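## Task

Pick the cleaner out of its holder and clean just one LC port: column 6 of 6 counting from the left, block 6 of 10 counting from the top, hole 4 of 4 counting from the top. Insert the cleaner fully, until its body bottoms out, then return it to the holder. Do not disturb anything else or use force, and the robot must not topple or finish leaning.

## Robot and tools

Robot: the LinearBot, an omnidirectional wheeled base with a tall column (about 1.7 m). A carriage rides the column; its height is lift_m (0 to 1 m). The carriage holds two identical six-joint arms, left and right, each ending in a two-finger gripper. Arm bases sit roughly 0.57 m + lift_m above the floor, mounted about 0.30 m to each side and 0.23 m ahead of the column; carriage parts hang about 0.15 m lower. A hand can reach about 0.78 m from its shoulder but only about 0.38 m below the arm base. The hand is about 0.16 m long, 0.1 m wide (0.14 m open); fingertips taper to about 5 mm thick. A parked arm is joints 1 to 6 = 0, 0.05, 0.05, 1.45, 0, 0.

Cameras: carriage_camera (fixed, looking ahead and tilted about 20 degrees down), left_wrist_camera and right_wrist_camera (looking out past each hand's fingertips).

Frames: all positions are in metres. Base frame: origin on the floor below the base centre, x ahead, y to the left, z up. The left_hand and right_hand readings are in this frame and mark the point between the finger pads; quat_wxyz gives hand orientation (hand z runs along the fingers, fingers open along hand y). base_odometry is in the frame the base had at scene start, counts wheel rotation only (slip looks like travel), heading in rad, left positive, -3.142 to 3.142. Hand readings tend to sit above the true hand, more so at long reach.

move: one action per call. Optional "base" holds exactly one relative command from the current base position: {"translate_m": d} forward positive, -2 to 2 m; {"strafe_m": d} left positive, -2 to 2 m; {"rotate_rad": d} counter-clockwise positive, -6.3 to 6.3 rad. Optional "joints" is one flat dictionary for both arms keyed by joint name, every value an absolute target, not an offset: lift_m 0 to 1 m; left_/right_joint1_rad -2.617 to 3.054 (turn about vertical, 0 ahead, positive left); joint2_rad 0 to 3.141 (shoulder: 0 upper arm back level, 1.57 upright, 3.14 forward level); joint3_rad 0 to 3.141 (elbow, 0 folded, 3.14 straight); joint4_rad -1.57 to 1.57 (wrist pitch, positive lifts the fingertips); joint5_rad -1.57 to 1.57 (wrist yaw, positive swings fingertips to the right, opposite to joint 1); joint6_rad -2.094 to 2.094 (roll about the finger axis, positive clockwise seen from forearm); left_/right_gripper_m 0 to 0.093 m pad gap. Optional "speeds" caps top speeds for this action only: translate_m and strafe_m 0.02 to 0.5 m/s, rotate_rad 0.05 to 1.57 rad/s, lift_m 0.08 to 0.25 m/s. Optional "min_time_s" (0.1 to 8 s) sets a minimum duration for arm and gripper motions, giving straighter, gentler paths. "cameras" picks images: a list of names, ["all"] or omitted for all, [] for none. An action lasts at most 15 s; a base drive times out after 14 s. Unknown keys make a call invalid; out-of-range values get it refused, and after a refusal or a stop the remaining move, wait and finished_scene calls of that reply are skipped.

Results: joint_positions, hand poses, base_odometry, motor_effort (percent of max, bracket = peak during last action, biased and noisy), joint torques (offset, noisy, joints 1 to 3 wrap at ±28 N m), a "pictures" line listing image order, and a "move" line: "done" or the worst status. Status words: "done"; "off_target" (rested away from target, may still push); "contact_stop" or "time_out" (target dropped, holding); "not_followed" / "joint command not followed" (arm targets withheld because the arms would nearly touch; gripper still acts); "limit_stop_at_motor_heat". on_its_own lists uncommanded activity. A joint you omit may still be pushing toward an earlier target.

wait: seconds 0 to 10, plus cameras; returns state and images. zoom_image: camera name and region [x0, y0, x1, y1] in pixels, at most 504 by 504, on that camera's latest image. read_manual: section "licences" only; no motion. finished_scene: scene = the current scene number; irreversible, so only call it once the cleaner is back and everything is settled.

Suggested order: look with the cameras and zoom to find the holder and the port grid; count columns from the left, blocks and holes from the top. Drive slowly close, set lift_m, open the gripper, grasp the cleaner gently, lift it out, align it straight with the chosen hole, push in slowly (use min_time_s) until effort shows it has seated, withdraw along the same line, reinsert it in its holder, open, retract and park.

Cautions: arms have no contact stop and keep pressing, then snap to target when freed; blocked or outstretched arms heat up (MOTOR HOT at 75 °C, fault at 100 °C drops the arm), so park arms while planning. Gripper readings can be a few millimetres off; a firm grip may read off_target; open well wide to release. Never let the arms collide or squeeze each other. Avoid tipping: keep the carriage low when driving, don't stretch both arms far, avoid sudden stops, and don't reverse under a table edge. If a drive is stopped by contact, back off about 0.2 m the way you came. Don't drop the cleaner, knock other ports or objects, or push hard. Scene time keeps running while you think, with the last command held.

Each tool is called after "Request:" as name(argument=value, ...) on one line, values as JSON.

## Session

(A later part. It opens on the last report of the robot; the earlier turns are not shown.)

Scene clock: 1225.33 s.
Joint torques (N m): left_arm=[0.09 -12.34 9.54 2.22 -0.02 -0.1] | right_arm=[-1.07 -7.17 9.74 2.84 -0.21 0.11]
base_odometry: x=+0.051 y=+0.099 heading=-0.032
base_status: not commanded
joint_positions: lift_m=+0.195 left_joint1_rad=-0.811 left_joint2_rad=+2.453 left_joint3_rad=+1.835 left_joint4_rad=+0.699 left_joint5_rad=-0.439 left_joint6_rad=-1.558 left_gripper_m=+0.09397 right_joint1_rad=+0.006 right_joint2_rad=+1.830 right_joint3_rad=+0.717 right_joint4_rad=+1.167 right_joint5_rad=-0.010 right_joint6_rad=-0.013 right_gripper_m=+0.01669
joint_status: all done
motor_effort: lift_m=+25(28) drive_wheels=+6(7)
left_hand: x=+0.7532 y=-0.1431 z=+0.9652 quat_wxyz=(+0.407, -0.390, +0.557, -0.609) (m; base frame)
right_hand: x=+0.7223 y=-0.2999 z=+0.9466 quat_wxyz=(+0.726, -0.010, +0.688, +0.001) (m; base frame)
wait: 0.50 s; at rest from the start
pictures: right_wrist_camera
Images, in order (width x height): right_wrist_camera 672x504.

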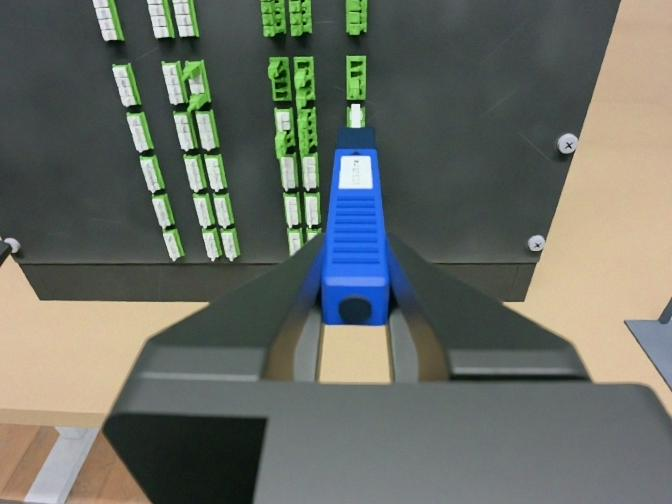

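Request:
move(joints={"right_joint5_rad": -0.0198}, min_time_s=1, cameras=[])

Request:
wait(seconds=1, cameras=["right_wrist_camera"])

Request:
zoom_image(camera="right_wrist_camera", region=[335, 74, 377, 116])

Scene clock: 1237.23 s.
Joint torques (N m): left_arm=[0.13 -12.3 9.58 2.22 -0.06 -0.09] | right_arm=[-1.05 -7.19 9.73 2.84 -0.22 0.11]
move: done
base_odometry: x=+0.051 y=+0.099 heading=-0.032
base_status: not commanded
joint_positions: lift_m=+0.195 left_joint1_rad=-0.811 left_joint2_rad=+2.453 left_joint3_rad=+1.835 left_joint4_rad=+0.699 left_joint5_rad=-0.439 left_joint6_rad=-1.558 left_gripper_m=+0.09397 right_joint1_rad=+0.006 right_joint2_rad=+1.830 right_joint3_rad=+0.717 right_joint4_rad=+1.167 right_joint5_rad=-0.011 right_joint6_rad=-0.013 right_gripper_m=+0.01669
joint_status: all done
motor_effort: lift_m=+23(27) drive_wheels=+5(7)
left_hand: x=+0.7532 y=-0.1431 z=+0.9652 quat_wxyz=(+0.407, -0.390, +0.557, -0.609) (m; base frame)
right_hand: x=+0.7223 y=-0.2998 z=+0.9466 quat_wxyz=(+0.726, -0.011, +0.688, +0.002) (m; base frame)
pictures: none
No camera images: "cameras" was empty.

Scene clock: 1238.23 s.
Joint torques (N m): left_arm=[0.1 -12.29 9.52 2.21 -0.04 -0.1] | right_arm=[-1.07 -7.17 9.73 2.84 -0.21 0.11]
base_odometry: x=+0.051 y=+0.099 heading=-0.032
base_status: not commanded
joint_positions: lift_m=+0.195 left_joint1_rad=-0.811 left_joint2_rad=+2.453 left_joint3_rad=+1.835 left_joint4_rad=+0.699 left_joint5_rad=-0.439 left_joint6_rad=-1.558 left_gripper_m=+0.09397 right_joint1_rad=+0.006 right_joint2_rad=+1.830 right_joint3_rad=+0.717 right_joint4_rad=+1.167 right_joint5_rad=-0.011 right_joint6_rad=-0.013 right_gripper_m=+0.01669
joint_status: all done
motor_effort: lift_m=+25(27) drive_wheels=+6(7)
left_hand: x=+0.7532 y=-0.1431 z=+0.9652 quat_wxyz=(+0.407, -0.390, +0.557, -0.609) (m; base frame)
right_hand: x=+0.7223 y=-0.2998 z=+0.9466 quat_wxyz=(+0.726, -0.011, +0.688, +0.002) (m; base frame)
wait: 1.00 s; at rest by 0.27 s
pictures: right_wrist_camera
Images, in order (width x height): right_wrist_camera 672x504.

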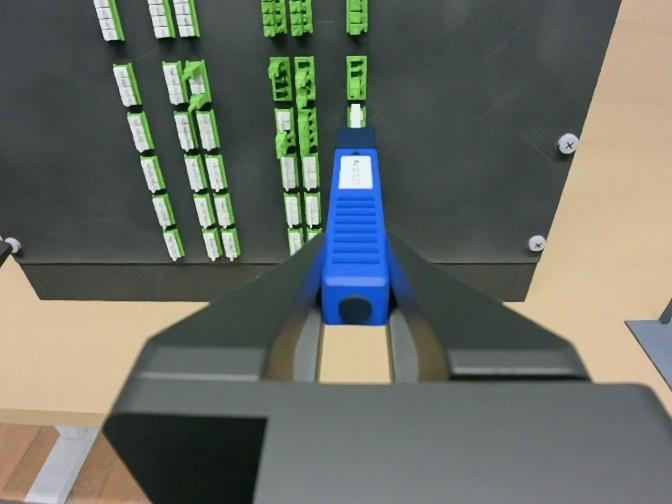

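Scaled by 12.000 from the camera's 672x504 image, which has a finer 960x720 frame.

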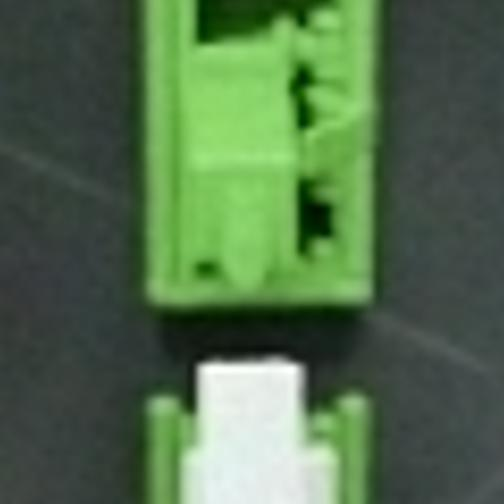

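Request:
move(joints={"lift_m": 0.1979, "right_joint5_rad": -0.0208}, cameras=[])

Request:
move(base={"translate_m": 0.014}, speeds={"translate_m": 0.05}, cameras=[])

Request:
wait(seconds=1.5, cameras=["left_wrist_camera","right_wrist_camera"])

Request:
zoom_image(camera="right_wrist_camera", region=[335, 74, 377, 116])

Request:
zoom_image(camera="left_wrist_camera", region=[270, 215, 320, 265])

Scene clock: 1245.70 s.
Joint torques (N m): left_arm=[0.05 -12.27 9.47 2.21 -0.05 -0.07] | right_arm=[-1.11 -7.24 9.68 2.81 -0.22 0.11]
move: done
base_odometry: x=+0.051 y=+0.099 heading=-0.032
base_status: not commanded
joint_positions: lift_m=+0.198 left_joint1_rad=-0.811 left_joint2_rad=+2.453 left_joint3_rad=+1.836 left_joint4_rad=+0.700 left_joint5_rad=-0.439 left_joint6_rad=-1.558 left_gripper_m=+0.09397 right_joint1_rad=+0.006 right_joint2_rad=+1.831 right_joint3_rad=+0.717 right_joint4_rad=+1.171 right_joint5_rad=-0.012 right_joint6_rad=-0.013 right_gripper_m=+0.01669
joint_status: all done
motor_effort: lift_m=+25(28) drive_wheels=+5(7)
left_hand: x=+0.7532 y=-0.1432 z=+0.9682 quat_wxyz=(+0.407, -0.390, +0.557, -0.610) (m; base frame)
right_hand: x=+0.7224 y=-0.2996 z=+0.9500 quat_wxyz=(+0.727, -0.011, +0.687, +0.002) (m; base frame)
pictures: none
No camera images: "cameras" was empty.

Scene clock: 1246.47 s.
Joint torques (N m): left_arm=[0.01 -12.41 9.57 2.22 -0.03 -0.08] | right_arm=[-0.96 -7.25 9.68 2.8 -0.2 0.11]
move: done
base_odometry: x=+0.065 y=+0.099 heading=-0.031
base_status: done
joint_positions: lift_m=+0.198 left_joint1_rad=-0.809 left_joint2_rad=+2.453 left_joint3_rad=+1.836 left_joint4_rad=+0.699 left_joint5_rad=-0.440 left_joint6_rad=-1.558 left_gripper_m=+0.09397 right_joint1_rad=+0.005 right_joint2_rad=+1.831 right_joint3_rad=+0.717 right_joint4_rad=+1.170 right_joint5_rad=-0.013 right_joint6_rad=-0.013 right_gripper_m=+0.01669
joint_status: not commanded
motor_effort: lift_m=+26(28) drive_wheels=+7(13)
left_hand: x=+0.7543 y=-0.1419 z=+0.9681 quat_wxyz=(+0.408, -0.391, +0.557, -0.609) (m; base frame)
right_hand: x=+0.7224 y=-0.3004 z=+0.9499 quat_wxyz=(+0.727, -0.011, +0.687, +0.002) (m; base frame)
pictures: none
No camera images: "cameras" was empty.

Scene clock: 1247.97 s.
Joint torques (N m): left_arm=[-0.01 -12.4 9.48 2.2 -0.05 -0.08] | right_arm=[-0.94 -7.21 9.66 2.8 -0.21 0.11]
base_odometry: x=+0.065 y=+0.099 heading=-0.031
base_status: done
joint_positions: lift_m=+0.198 left_joint1_rad=-0.809 left_joint2_rad=+2.453 left_joint3_rad=+1.836 left_joint4_rad=+0.699 left_joint5_rad=-0.440 left_joint6_rad=-1.558 left_gripper_m=+0.09397 right_joint1_rad=+0.005 right_joint2_rad=+1.831 right_joint3_rad=+0.717 right_joint4_rad=+1.170 right_joint5_rad=-0.013 right_joint6_rad=-0.013 right_gripper_m=+0.01669
joint_status: not commanded
motor_effort: lift_m=+25(28) drive_wheels=+6(13)
left_hand: x=+0.7543 y=-0.1419 z=+0.9681 quat_wxyz=(+0.408, -0.391, +0.557, -0.609) (m; base frame)
right_hand: x=+0.7224 y=-0.3003 z=+0.9499 quat_wxyz=(+0.727, -0.011, +0.687, +0.002) (m; base frame)
wait: 1.50 s; at rest by 0.27 s
pictures: left_wrist_camera, right_wrist_camera
Images, in order (width x height): left_wrist_camera 672x504, right_wrist_camera 672x504.

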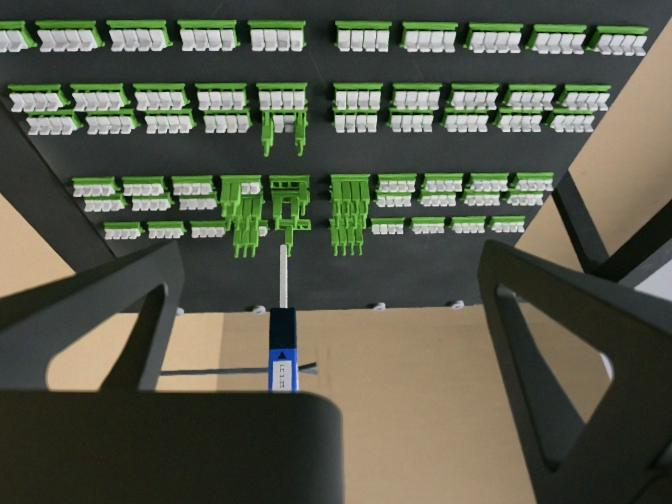

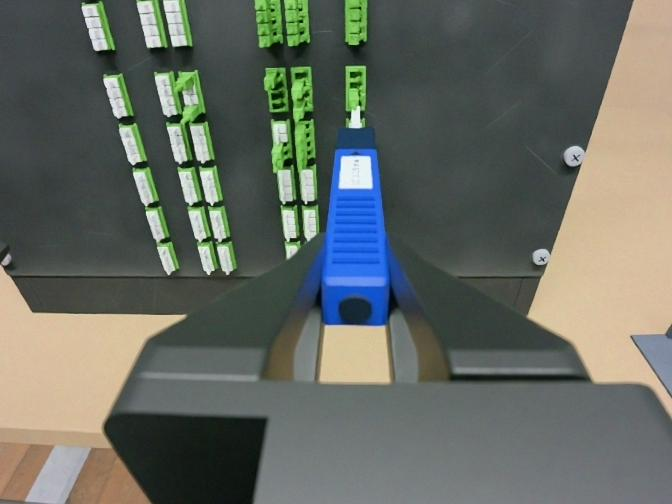

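Scaled by 12.000 from the camera's 672x504 image, which has a finer 960x720 frame.

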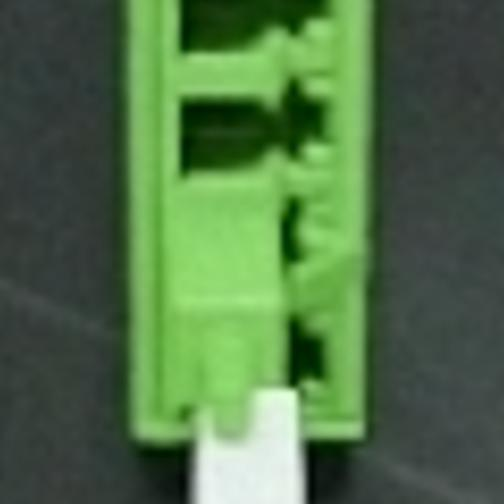

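Scaled by 10.080 from the camera's 672x504 image, which has a finer 960x720 frame.

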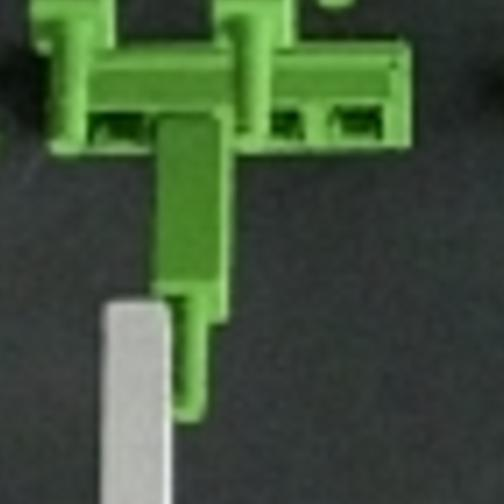

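Request:
move(joints={"right_joint2_rad": 1.846, "right_joint1_rad": 0.0125}, min_time_s=1.5, cameras=[])

Request:
wait(seconds=1, cameras=["left_wrist_camera","right_wrist_camera"])

Request:
zoom_image(camera="right_wrist_camera", region=[335, 74, 377, 116])

Request:
zoom_image(camera="left_wrist_camera", region=[270, 215, 320, 265])

Scene clock: 1260.87 s.
Joint torques (N m): left_arm=[-0.1 -12.33 9.5 2.22 -0.04 -0.09] | right_arm=[0.01 -6.49 9.66 2.81 -0.2 0.11]
move: done
base_odometry: x=+0.065 y=+0.099 heading=-0.031
base_status: not commanded
joint_positions: lift_m=+0.198 left_joint1_rad=-0.809 left_joint2_rad=+2.453 left_joint3_rad=+1.836 left_joint4_rad=+0.699 left_joint5_rad=-0.440 left_joint6_rad=-1.558 left_gripper_m=+0.09397 right_joint1_rad=+0.005 right_joint2_rad=+1.831 right_joint3_rad=+0.717 right_joint4_rad=+1.170 right_joint5_rad=-0.013 right_joint6_rad=-0.013 right_gripper_m=+0.01669
joint_status: all done
motor_effort: lift_m=+27(27) drive_wheels=+6(8)
left_hand: x=+0.7543 y=-0.1419 z=+0.9681 quat_wxyz=(+0.408, -0.391, +0.557, -0.609) (m; base frame)
right_hand: x=+0.7224 y=-0.3003 z=+0.9499 quat_wxyz=(+0.727, -0.011, +0.687, +0.002) (m; base frame)
pictures: none
No camera images: "cameras" was empty.

Scene clock: 1261.87 s.
Joint torques (N m): left_arm=[-0.09 -12.3 9.46 2.22 -0.05 -0.08] | right_arm=[-0.01 -6.5 9.69 2.8 -0.2 0.11]
base_odometry: x=+0.065 y=+0.099 heading=-0.031
base_status: not commanded
joint_positions: lift_m=+0.198 left_joint1_rad=-0.809 left_joint2_rad=+2.453 left_joint3_rad=+1.836 left_joint4_rad=+0.699 left_joint5_rad=-0.440 left_joint6_rad=-1.558 left_gripper_m=+0.09397 right_joint1_rad=+0.005 right_joint2_rad=+1.831 right_joint3_rad=+0.717 right_joint4_rad=+1.170 right_joint5_rad=-0.013 right_joint6_rad=-0.013 right_gripper_m=+0.01669
joint_status: all done
motor_effort: lift_m=+25(27) drive_wheels=+6(8)
left_hand: x=+0.7543 y=-0.1419 z=+0.9681 quat_wxyz=(+0.408, -0.391, +0.557, -0.609) (m; base frame)
right_hand: x=+0.7224 y=-0.3003 z=+0.9499 quat_wxyz=(+0.727, -0.011, +0.687, +0.002) (m; base frame)
wait: 1.00 s; at rest by 0.27 s
pictures: left_wrist_camera, right_wrist_camera
Images, in order (width x height): left_wrist_camera 672x504, right_wrist_camera 672x504.

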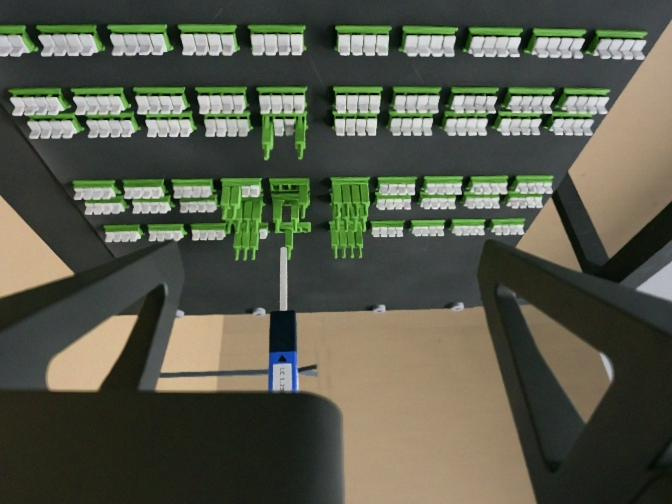

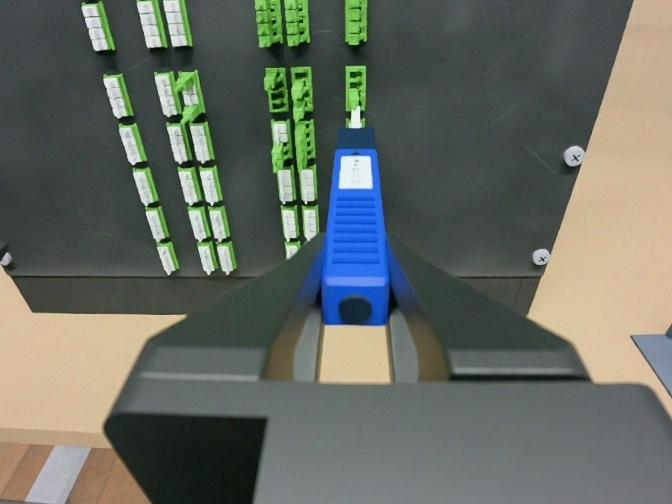

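Scaled by 12.000 from the camera's 672x504 image, which has a finer 960x720 frame.

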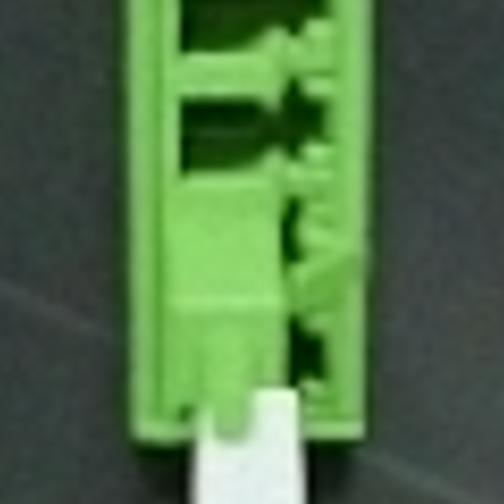

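Scaled by 10.080 from the camera's 672x504 image, which has a finer 960x720 frame.

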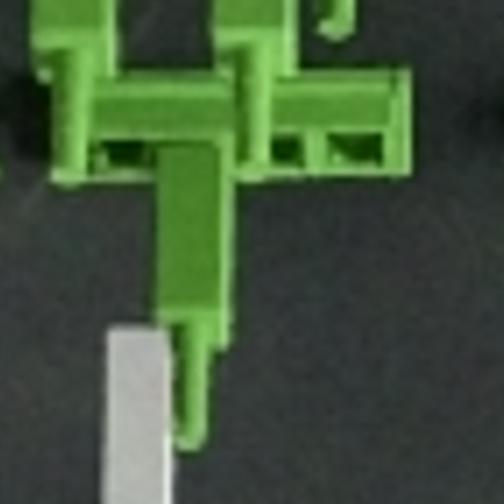

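Request:
move(joints={"right_joint2_rad": 1.848, "right_joint1_rad": 0.0145}, min_time_s=1, cameras=[])

Request:
wait(seconds=1, cameras=["left_wrist_camera","right_wrist_camera"])

Request:
zoom_image(camera="right_wrist_camera", region=[335, 74, 377, 116])

Request:
zoom_image(camera="left_wrist_camera", region=[270, 215, 320, 265])

Scene clock: 1266.40 s.
Joint torques (N m): left_arm=[-0.05 -12.26 9.44 2.23 -0.04 -0.09] | right_arm=[0.02 -6.31 9.68 2.8 -0.19 0.12]
move: done
base_odometry: x=+0.065 y=+0.099 heading=-0.031
base_status: not commanded
joint_positions: lift_m=+0.198 left_joint1_rad=-0.809 left_joint2_rad=+2.453 left_joint3_rad=+1.836 left_joint4_rad=+0.699 left_joint5_rad=-0.440 left_joint6_rad=-1.558 left_gripper_m=+0.09397 right_joint1_rad=+0.006 right_joint2_rad=+1.831 right_joint3_rad=+0.717 right_joint4_rad=+1.170 right_joint5_rad=-0.013 right_joint6_rad=-0.013 right_gripper_m=+0.01669
joint_status: all done
motor_effort: lift_m=+24(28) drive_wheels=+5(7)
left_hand: x=+0.7543 y=-0.1419 z=+0.9681 quat_wxyz=(+0.408, -0.391, +0.557, -0.609) (m; base frame)
right_hand: x=+0.7224 y=-0.2995 z=+0.9499 quat_wxyz=(+0.727, -0.011, +0.687, +0.002) (m; base frame)
pictures: none
No camera images: "cameras" was empty.

Scene clock: 1267.40 s.
Joint torques (N m): left_arm=[-0.09 -12.33 9.5 2.2 -0.04 -0.09] | right_arm=[0.03 -6.34 9.66 2.8 -0.21 0.11]
base_odometry: x=+0.065 y=+0.099 heading=-0.031
base_status: not commanded
joint_positions: lift_m=+0.198 left_joint1_rad=-0.809 left_joint2_rad=+2.453 left_joint3_rad=+1.836 left_joint4_rad=+0.699 left_joint5_rad=-0.440 left_joint6_rad=-1.558 left_gripper_m=+0.09397 right_joint1_rad=+0.006 right_joint2_rad=+1.831 right_joint3_rad=+0.717 right_joint4_rad=+1.170 right_joint5_rad=-0.013 right_joint6_rad=-0.013 right_gripper_m=+0.01669
joint_status: all done
motor_effort: lift_m=+25(28) drive_wheels=+5(7)
left_hand: x=+0.7543 y=-0.1419 z=+0.9681 quat_wxyz=(+0.408, -0.391, +0.557, -0.609) (m; base frame)
right_hand: x=+0.7224 y=-0.2995 z=+0.9499 quat_wxyz=(+0.727, -0.011, +0.687, +0.002) (m; base frame)
wait: 1.00 s; at rest by 0.27 s
pictures: left_wrist_camera, right_wrist_camera
Images, in order (width x height): left_wrist_camera 672x504, right_wrist_camera 672x504.

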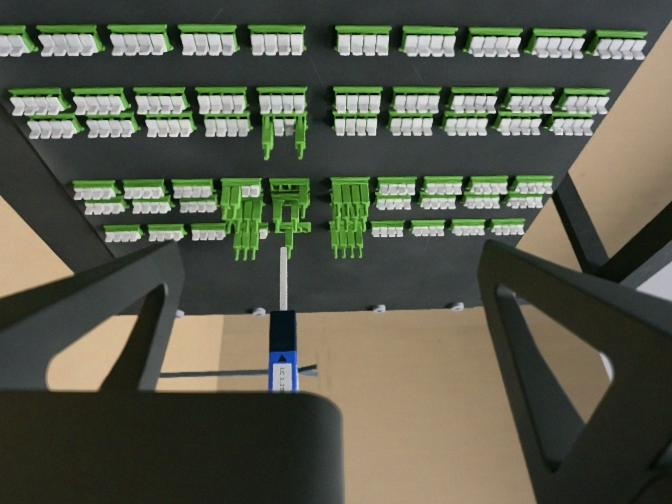

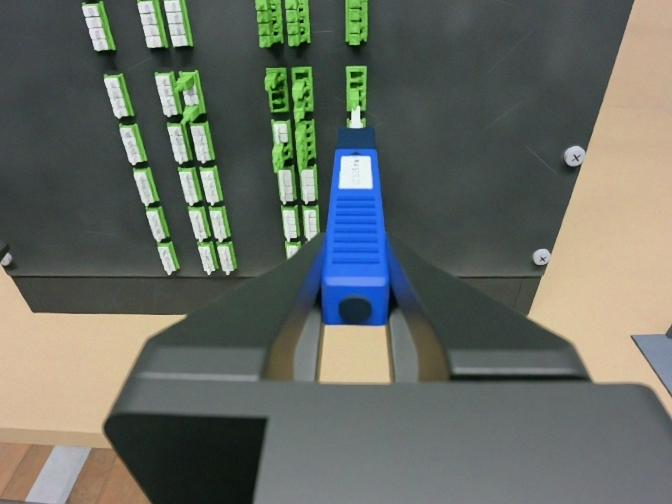

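Scaled by 12.000 from the camera's 672x504 image, which has a finer 960x720 frame.

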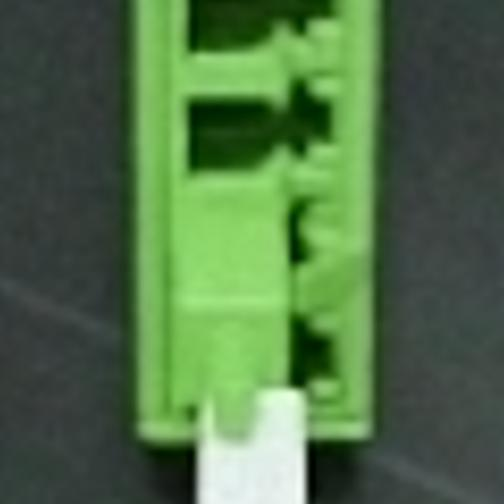

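Scaled by 10.080 from the camera's 672x504 image, which has a finer 960x720 frame.

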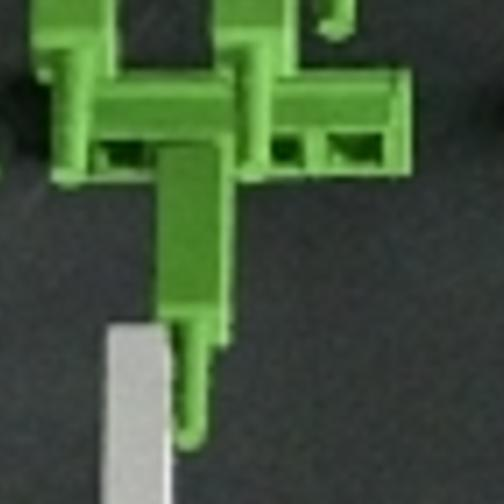

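Request:
move(joints={"right_joint2_rad": 1.850, "right_joint1_rad": 0.0157}, min_time_s=1, cameras=[])

Request:
wait(seconds=1, cameras=["left_wrist_camera","right_wrist_camera"])

Request:
zoom_image(camera="right_wrist_camera", region=[335, 74, 377, 116])

Request:
zoom_image(camera="left_wrist_camera", region=[270, 215, 320, 265])

Scene clock: 1272.43 s.
Joint torques (N m): left_arm=[-0.06 -12.29 9.47 2.21 -0.04 -0.07] | right_arm=[0.06 -6.35 9.63 2.79 -0.2 0.11]
move: done
base_odometry: x=+0.065 y=+0.099 heading=-0.031
base_status: not commanded
joint_positions: lift_m=+0.198 left_joint1_rad=-0.809 left_joint2_rad=+2.453 left_joint3_rad=+1.836 left_joint4_rad=+0.699 left_joint5_rad=-0.440 left_joint6_rad=-1.558 left_gripper_m=+0.09397 right_joint1_rad=+0.007 right_joint2_rad=+1.833 right_joint3_rad=+0.717 right_joint4_rad=+1.171 right_joint5_rad=-0.013 right_joint6_rad=-0.013 right_gripper_m=+0.01669
joint_status: all done
motor_effort: lift_m=+25(27) drive_wheels=+6(8)
left_hand: x=+0.7543 y=-0.1419 z=+0.9681 quat_wxyz=(+0.408, -0.391, +0.557, -0.609) (m; base frame)
right_hand: x=+0.7226 y=-0.2992 z=+0.9490 quat_wxyz=(+0.726, -0.012, +0.687, +0.002) (m; base frame)
pictures: none
No camera images: "cameras" was empty.

Scene clock: 1273.43 s.
Joint torques (N m): left_arm=[-0.12 -12.27 9.48 2.21 -0.05 -0.08] | right_arm=[0.06 -6.31 9.65 2.79 -0.2 0.11]
base_odometry: x=+0.065 y=+0.099 heading=-0.031
base_status: not commanded
joint_positions: lift_m=+0.198 left_joint1_rad=-0.809 left_joint2_rad=+2.453 left_joint3_rad=+1.836 left_joint4_rad=+0.699 left_joint5_rad=-0.440 left_joint6_rad=-1.558 left_gripper_m=+0.09397 right_joint1_rad=+0.007 right_joint2_rad=+1.833 right_joint3_rad=+0.717 right_joint4_rad=+1.171 right_joint5_rad=-0.013 right_joint6_rad=-0.013 right_gripper_m=+0.01669
joint_status: all done
motor_effort: lift_m=+24(27) drive_wheels=+6(8)
left_hand: x=+0.7543 y=-0.1419 z=+0.9681 quat_wxyz=(+0.408, -0.391, +0.557, -0.609) (m; base frame)
right_hand: x=+0.7226 y=-0.2992 z=+0.9490 quat_wxyz=(+0.726, -0.012, +0.687, +0.002) (m; base frame)
wait: 1.00 s; at rest by 0.27 s
pictures: left_wrist_camera, right_wrist_camera
Images, in order (width x height): left_wrist_camera 672x504, right_wrist_camera 672x504.

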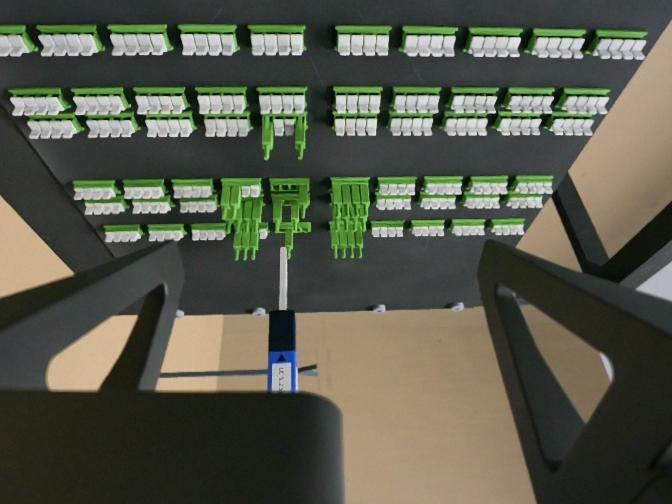

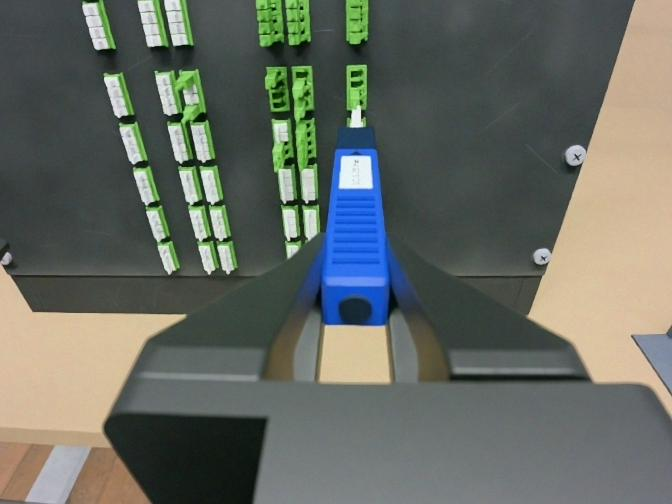

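Scaled by 12.000 from the camera's 672x504 image, which has a finer 960x720 frame.

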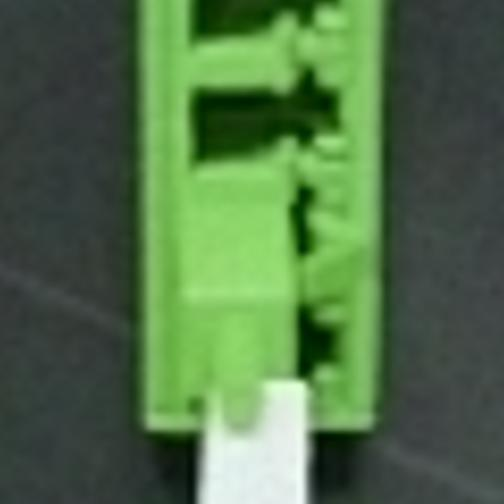

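Scaled by 10.080 from the camera's 672x504 image, which has a finer 960x720 frame.

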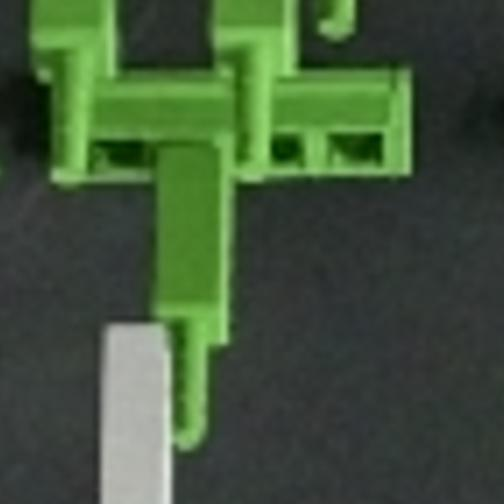

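Request:
move(joints={"right_joint2_rad": 1.8525, "right_joint1_rad": 0.0165}, min_time_s=1, cameras=[])

Request:
wait(seconds=1, cameras=["left_wrist_camera","right_wrist_camera"])

Request:
zoom_image(camera="right_wrist_camera", region=[335, 74, 377, 116])

Request:
zoom_image(camera="left_wrist_camera", region=[270, 215, 320, 265])

Request:
zoom_image(camera="left_wrist_camera", region=[270, 265, 320, 315])

Scene clock: 1280.87 s.
Joint torques (N m): left_arm=[-0.12 -12.31 9.47 2.22 -0.04 -0.09] | right_arm=[0.1 -6.16 9.65 2.8 -0.2 0.11]
move: done
base_odometry: x=+0.065 y=+0.099 heading=-0.031
base_status: not commanded
joint_positions: lift_m=+0.198 left_joint1_rad=-0.809 left_joint2_rad=+2.453 left_joint3_rad=+1.836 left_joint4_rad=+0.699 left_joint5_rad=-0.440 left_joint6_rad=-1.558 left_gripper_m=+0.09397 right_joint1_rad=+0.007 right_joint2_rad=+1.833 right_joint3_rad=+0.717 right_joint4_rad=+1.171 right_joint5_rad=-0.013 right_joint6_rad=-0.013 right_gripper_m=+0.01669
joint_status: all done
motor_effort: lift_m=+25(27) drive_wheels=+5(8)
left_hand: x=+0.7543 y=-0.1419 z=+0.9681 quat_wxyz=(+0.408, -0.391, +0.557, -0.609) (m; base frame)
right_hand: x=+0.7226 y=-0.2992 z=+0.9490 quat_wxyz=(+0.726, -0.012, +0.687, +0.002) (m; base frame)
pictures: none
No camera images: "cameras" was empty.

Scene clock: 1281.87 s.
Joint torques (N m): left_arm=[-0.09 -12.31 9.5 2.21 -0.04 -0.07] | right_arm=[0.13 -6.16 9.65 2.79 -0.2 0.11]
base_odometry: x=+0.065 y=+0.099 heading=-0.031
base_status: not commanded
joint_positions: lift_m=+0.198 left_joint1_rad=-0.809 left_joint2_rad=+2.453 left_joint3_rad=+1.836 left_joint4_rad=+0.699 left_joint5_rad=-0.440 left_joint6_rad=-1.558 left_gripper_m=+0.09397 right_joint1_rad=+0.007 right_joint2_rad=+1.833 right_joint3_rad=+0.717 right_joint4_rad=+1.171 right_joint5_rad=-0.013 right_joint6_rad=-0.013 right_gripper_m=+0.01669
joint_status: all done
motor_effort: lift_m=+26(27) drive_wheels=+7(8)
left_hand: x=+0.7543 y=-0.1419 z=+0.9681 quat_wxyz=(+0.408, -0.391, +0.557, -0.609) (m; base frame)
right_hand: x=+0.7226 y=-0.2992 z=+0.9490 quat_wxyz=(+0.726, -0.012, +0.687, +0.002) (m; base frame)
wait: 1.00 s; at rest by 0.27 s
pictures: left_wrist_camera, right_wrist_camera
Images, in order (width x height): left_wrist_camera 672x504, right_wrist_camera 672x504.

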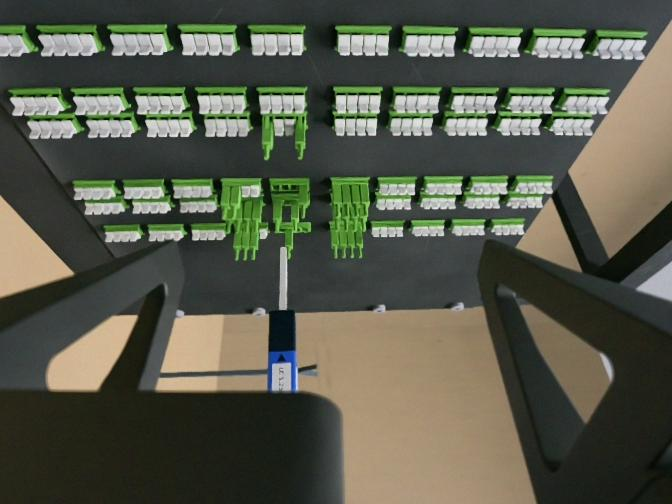

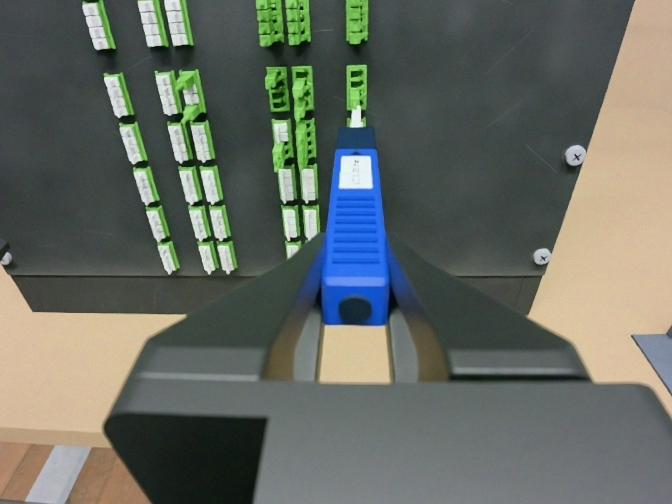

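Scaled by 12.000 from the camera's 672x504 image, which has a finer 960x720 frame.

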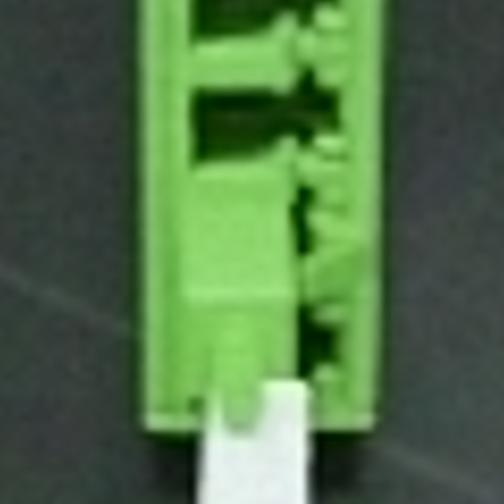

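Scaled by 10.080 from the camera's 672x504 image, which has a finer 960x720 frame.

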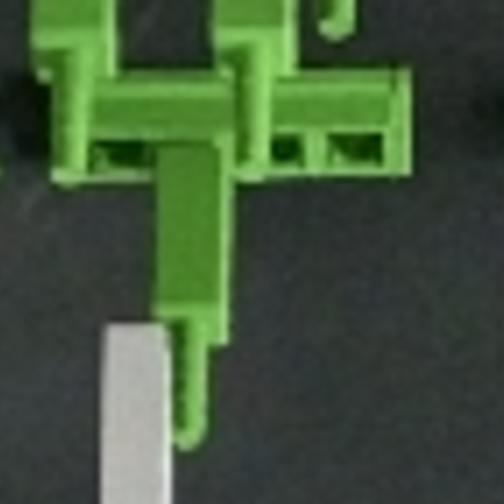

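Scaled by 10.080 from the camera's 672x504 image, which has a finer 960x720 frame.

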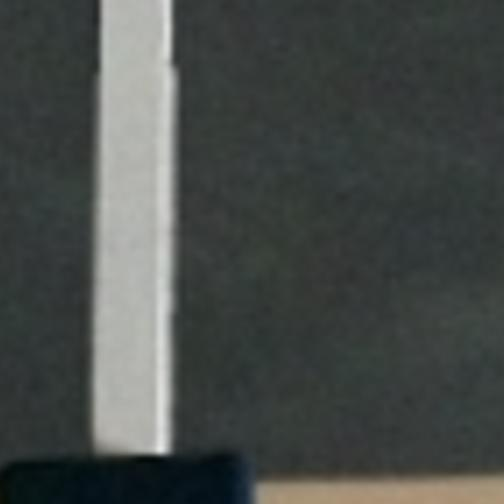

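Request:
move(joints={"right_joint2_rad": 1.855, "right_joint1_rad": 0.0175}, min_time_s=1, cameras=[])

Request:
wait(seconds=1, cameras=["left_wrist_camera","right_wrist_camera"])

Request:
zoom_image(camera="right_wrist_camera", region=[335, 74, 377, 116])

Request:
zoom_image(camera="left_wrist_camera", region=[270, 215, 320, 265])

Scene clock: 1287.23 s.
Joint torques (N m): left_arm=[-0.1 -12.33 9.44 2.21 -0.05 -0.08] | right_arm=[0.21 -6.28 9.63 2.74 -0.21 0.11]
move: done
base_odometry: x=+0.065 y=+0.099 heading=-0.031
base_status: not commanded
joint_positions: lift_m=+0.198 left_joint1_rad=-0.809 left_joint2_rad=+2.453 left_joint3_rad=+1.836 left_joint4_rad=+0.699 left_joint5_rad=-0.440 left_joint6_rad=-1.558 left_gripper_m=+0.09397 right_joint1_rad=+0.007 right_joint2_rad=+1.837 right_joint3_rad=+0.717 right_joint4_rad=+1.176 right_joint5_rad=-0.013 right_joint6_rad=-0.013 right_gripper_m=+0.01669
joint_status: all done
motor_effort: lift_m=+26(27) drive_wheels=+7(8)
left_hand: x=+0.7543 y=-0.1419 z=+0.9681 quat_wxyz=(+0.408, -0.391, +0.557, -0.609) (m; base frame)
right_hand: x=+0.7228 y=-0.2992 z=+0.9484 quat_wxyz=(+0.727, -0.012, +0.687, +0.002) (m; base frame)
pictures: none
No camera images: "cameras" was empty.

Scene clock: 1288.23 s.
Joint torques (N m): left_arm=[-0.12 -12.31 9.43 2.21 -0.02 -0.08] | right_arm=[0.2 -6.28 9.63 2.74 -0.2 0.11]
base_odometry: x=+0.065 y=+0.099 heading=-0.031
base_status: not commanded
joint_positions: lift_m=+0.198 left_joint1_rad=-0.809 left_joint2_rad=+2.453 left_joint3_rad=+1.836 left_joint4_rad=+0.699 left_joint5_rad=-0.440 left_joint6_rad=-1.558 left_gripper_m=+0.09397 right_joint1_rad=+0.007 right_joint2_rad=+1.837 right_joint3_rad=+0.717 right_joint4_rad=+1.176 right_joint5_rad=-0.013 right_joint6_rad=-0.013 right_gripper_m=+0.01669
joint_status: all done
motor_effort: lift_m=+25(27) drive_wheels=+7(8)
left_hand: x=+0.7543 y=-0.1419 z=+0.9681 quat_wxyz=(+0.408, -0.391, +0.557, -0.609) (m; base frame)
right_hand: x=+0.7228 y=-0.2992 z=+0.9485 quat_wxyz=(+0.727, -0.012, +0.687, +0.002) (m; base frame)
wait: 1.00 s; at rest by 0.27 s
pictures: left_wrist_camera, right_wrist_camera
Images, in order (width x height): left_wrist_camera 672x504, right_wrist_camera 672x504.

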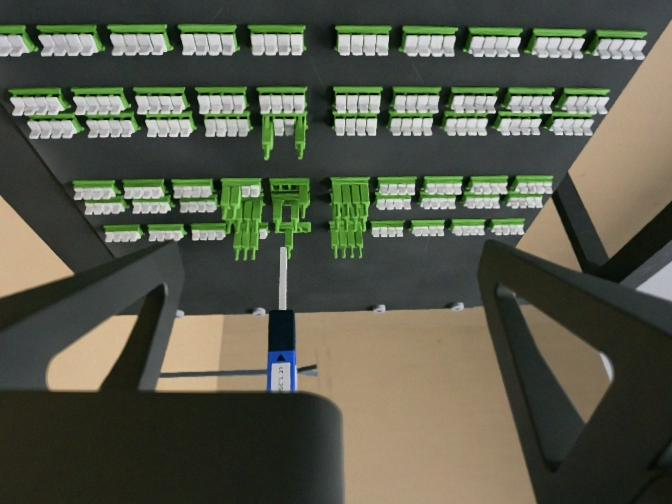

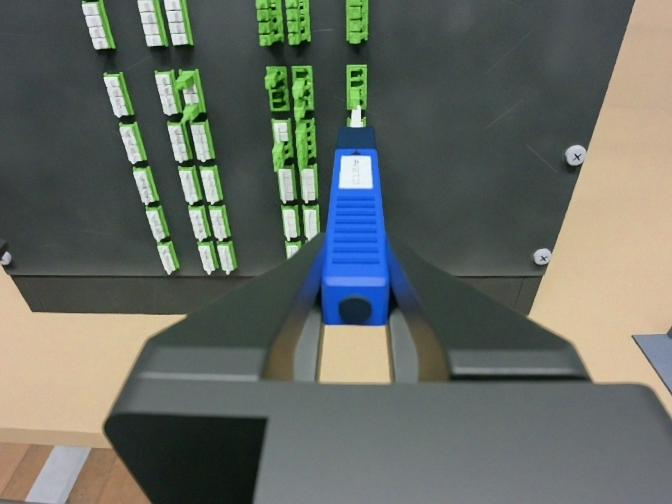

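Scaled by 12.000 from the camera's 672x504 image, which has a finer 960x720 frame.

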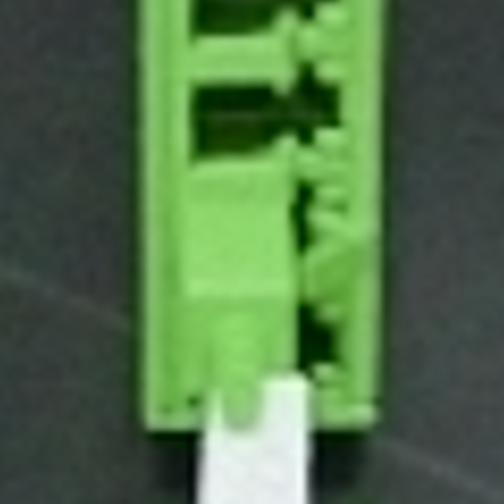

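Scaled by 10.080 from the camera's 672x504 image, which has a finer 960x720 frame.

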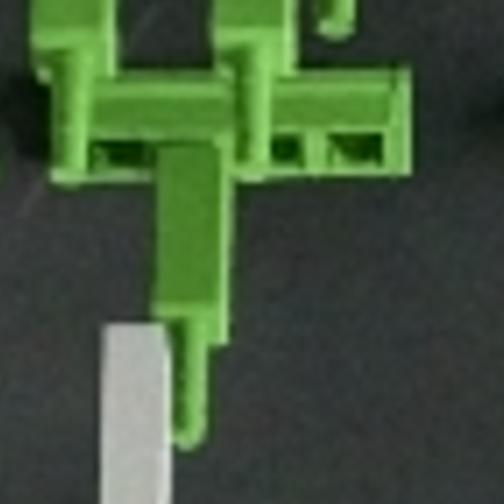

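Request:
move(joints={"right_joint4_rad": 1.168}, min_time_s=0.5, cameras=[])

Request:
move(joints={"lift_m": 0.1957}, speeds={"lift_m": 0.08}, cameras=[])

Request:
wait(seconds=1, cameras=["left_wrist_camera","right_wrist_camera"])

Request:
zoom_image(camera="right_wrist_camera", region=[335, 74, 377, 116])

Request:
zoom_image(camera="left_wrist_camera", region=[270, 215, 320, 265])

Scene clock: 1294.23 s.
Joint torques (N m): left_arm=[-0.09 -12.33 9.48 2.23 -0.06 -0.09] | right_arm=[0.2 -6.31 9.62 2.59 -0.21 0.11]
move: done
base_odometry: x=+0.065 y=+0.099 heading=-0.031
base_status: not commanded
joint_positions: lift_m=+0.198 left_joint1_rad=-0.809 left_joint2_rad=+2.453 left_joint3_rad=+1.836 left_joint4_rad=+0.699 left_joint5_rad=-0.440 left_joint6_rad=-1.558 left_gripper_m=+0.09397 right_joint1_rad=+0.007 right_joint2_rad=+1.837 right_joint3_rad=+0.717 right_joint4_rad=+1.176 right_joint5_rad=-0.013 right_joint6_rad=-0.013 right_gripper_m=+0.01669
joint_status: all done
motor_effort: lift_m=+26(27) drive_wheels=+8(8)
left_hand: x=+0.7543 y=-0.1419 z=+0.9681 quat_wxyz=(+0.408, -0.391, +0.557, -0.609) (m; base frame)
right_hand: x=+0.7228 y=-0.2992 z=+0.9485 quat_wxyz=(+0.727, -0.012, +0.687, +0.002) (m; base frame)
pictures: none
No camera images: "cameras" was empty.

Scene clock: 1294.60 s.
Joint torques (N m): left_arm=[-0.09 -12.34 9.5 2.22 -0.06 -0.08] | right_arm=[0.17 -6.42 9.7 2.54 -0.2 0.11]
move: done
base_odometry: x=+0.065 y=+0.099 heading=-0.031
base_status: not commanded
joint_positions: lift_m=+0.196 left_joint1_rad=-0.809 left_joint2_rad=+2.453 left_joint3_rad=+1.836 left_joint4_rad=+0.698 left_joint5_rad=-0.440 left_joint6_rad=-1.558 left_gripper_m=+0.09397 right_joint1_rad=+0.007 right_joint2_rad=+1.838 right_joint3_rad=+0.717 right_joint4_rad=+1.180 right_joint5_rad=-0.013 right_joint6_rad=-0.013 right_gripper_m=+0.01669
joint_status: all done
motor_effort: lift_m=+21(21) drive_wheels=+6(7)
left_hand: x=+0.7543 y=-0.1419 z=+0.9663 quat_wxyz=(+0.408, -0.391, +0.557, -0.609) (m; base frame)
right_hand: x=+0.7229 y=-0.2990 z=+0.9471 quat_wxyz=(+0.728, -0.012, +0.686, +0.003) (m; base frame)
pictures: none
No camera images: "cameras" was empty.

Scene clock: 1295.60 s.
Joint torques (N m): left_arm=[-0.1 -12.33 9.5 2.24 -0.03 -0.08] | right_arm=[0.17 -6.42 9.62 2.55 -0.2 0.11]
base_odometry: x=+0.065 y=+0.099 heading=-0.031
base_status: not commanded
joint_positions: lift_m=+0.196 left_joint1_rad=-0.809 left_joint2_rad=+2.453 left_joint3_rad=+1.836 left_joint4_rad=+0.698 left_joint5_rad=-0.440 left_joint6_rad=-1.558 left_gripper_m=+0.09397 right_joint1_rad=+0.007 right_joint2_rad=+1.838 right_joint3_rad=+0.717 right_joint4_rad=+1.180 right_joint5_rad=-0.013 right_joint6_rad=-0.013 right_gripper_m=+0.01669
joint_status: all done
motor_effort: lift_m=+19(21) drive_wheels=+5(7)
left_hand: x=+0.7543 y=-0.1419 z=+0.9663 quat_wxyz=(+0.408, -0.391, +0.557, -0.609) (m; base frame)
right_hand: x=+0.7229 y=-0.2990 z=+0.9471 quat_wxyz=(+0.728, -0.012, +0.686, +0.003) (m; base frame)
wait: 1.00 s; at rest by 0.27 s
pictures: left_wrist_camera, right_wrist_camera
Images, in order (width x height): left_wrist_camera 672x504, right_wrist_camera 672x504.

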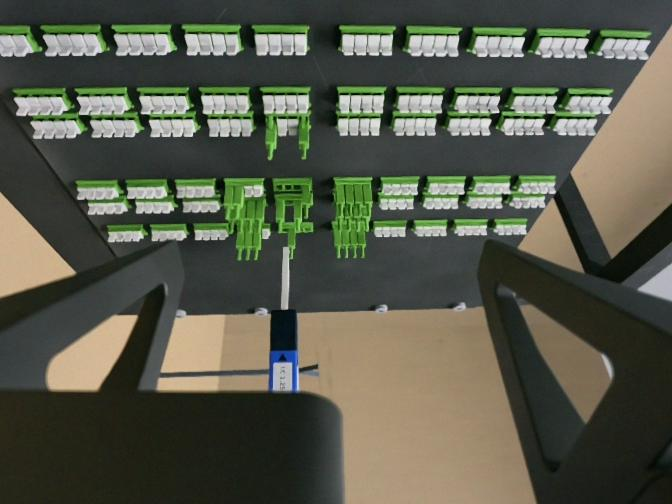

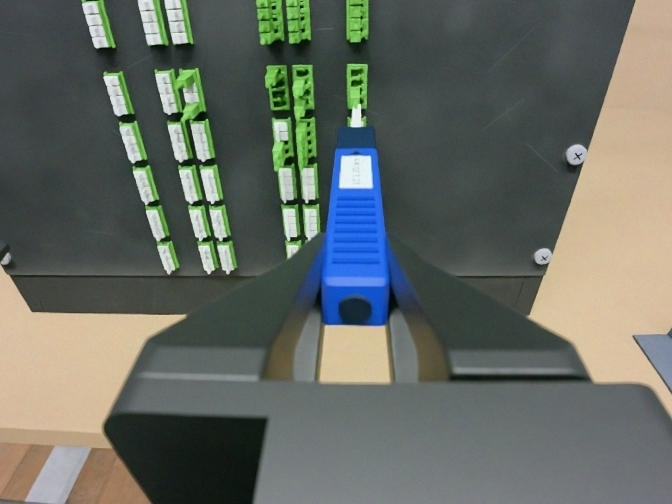

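Scaled by 12.000 from the camera's 672x504 image, which has a finer 960x720 frame.

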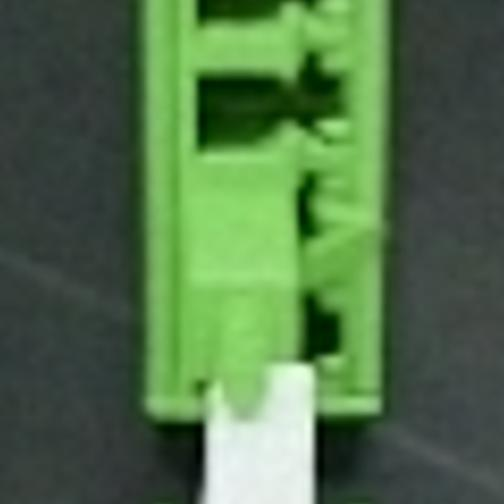

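Scaled by 10.080 from the camera's 672x504 image, which has a finer 960x720 frame.

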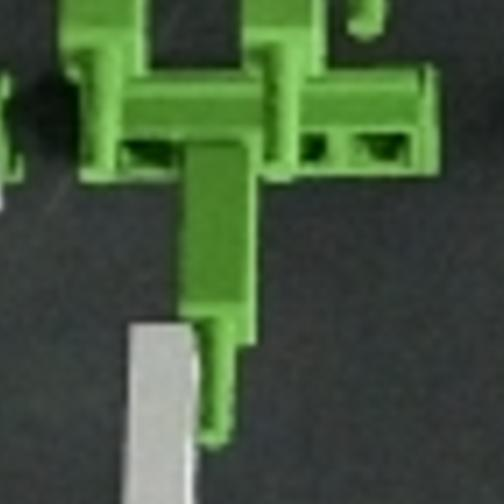

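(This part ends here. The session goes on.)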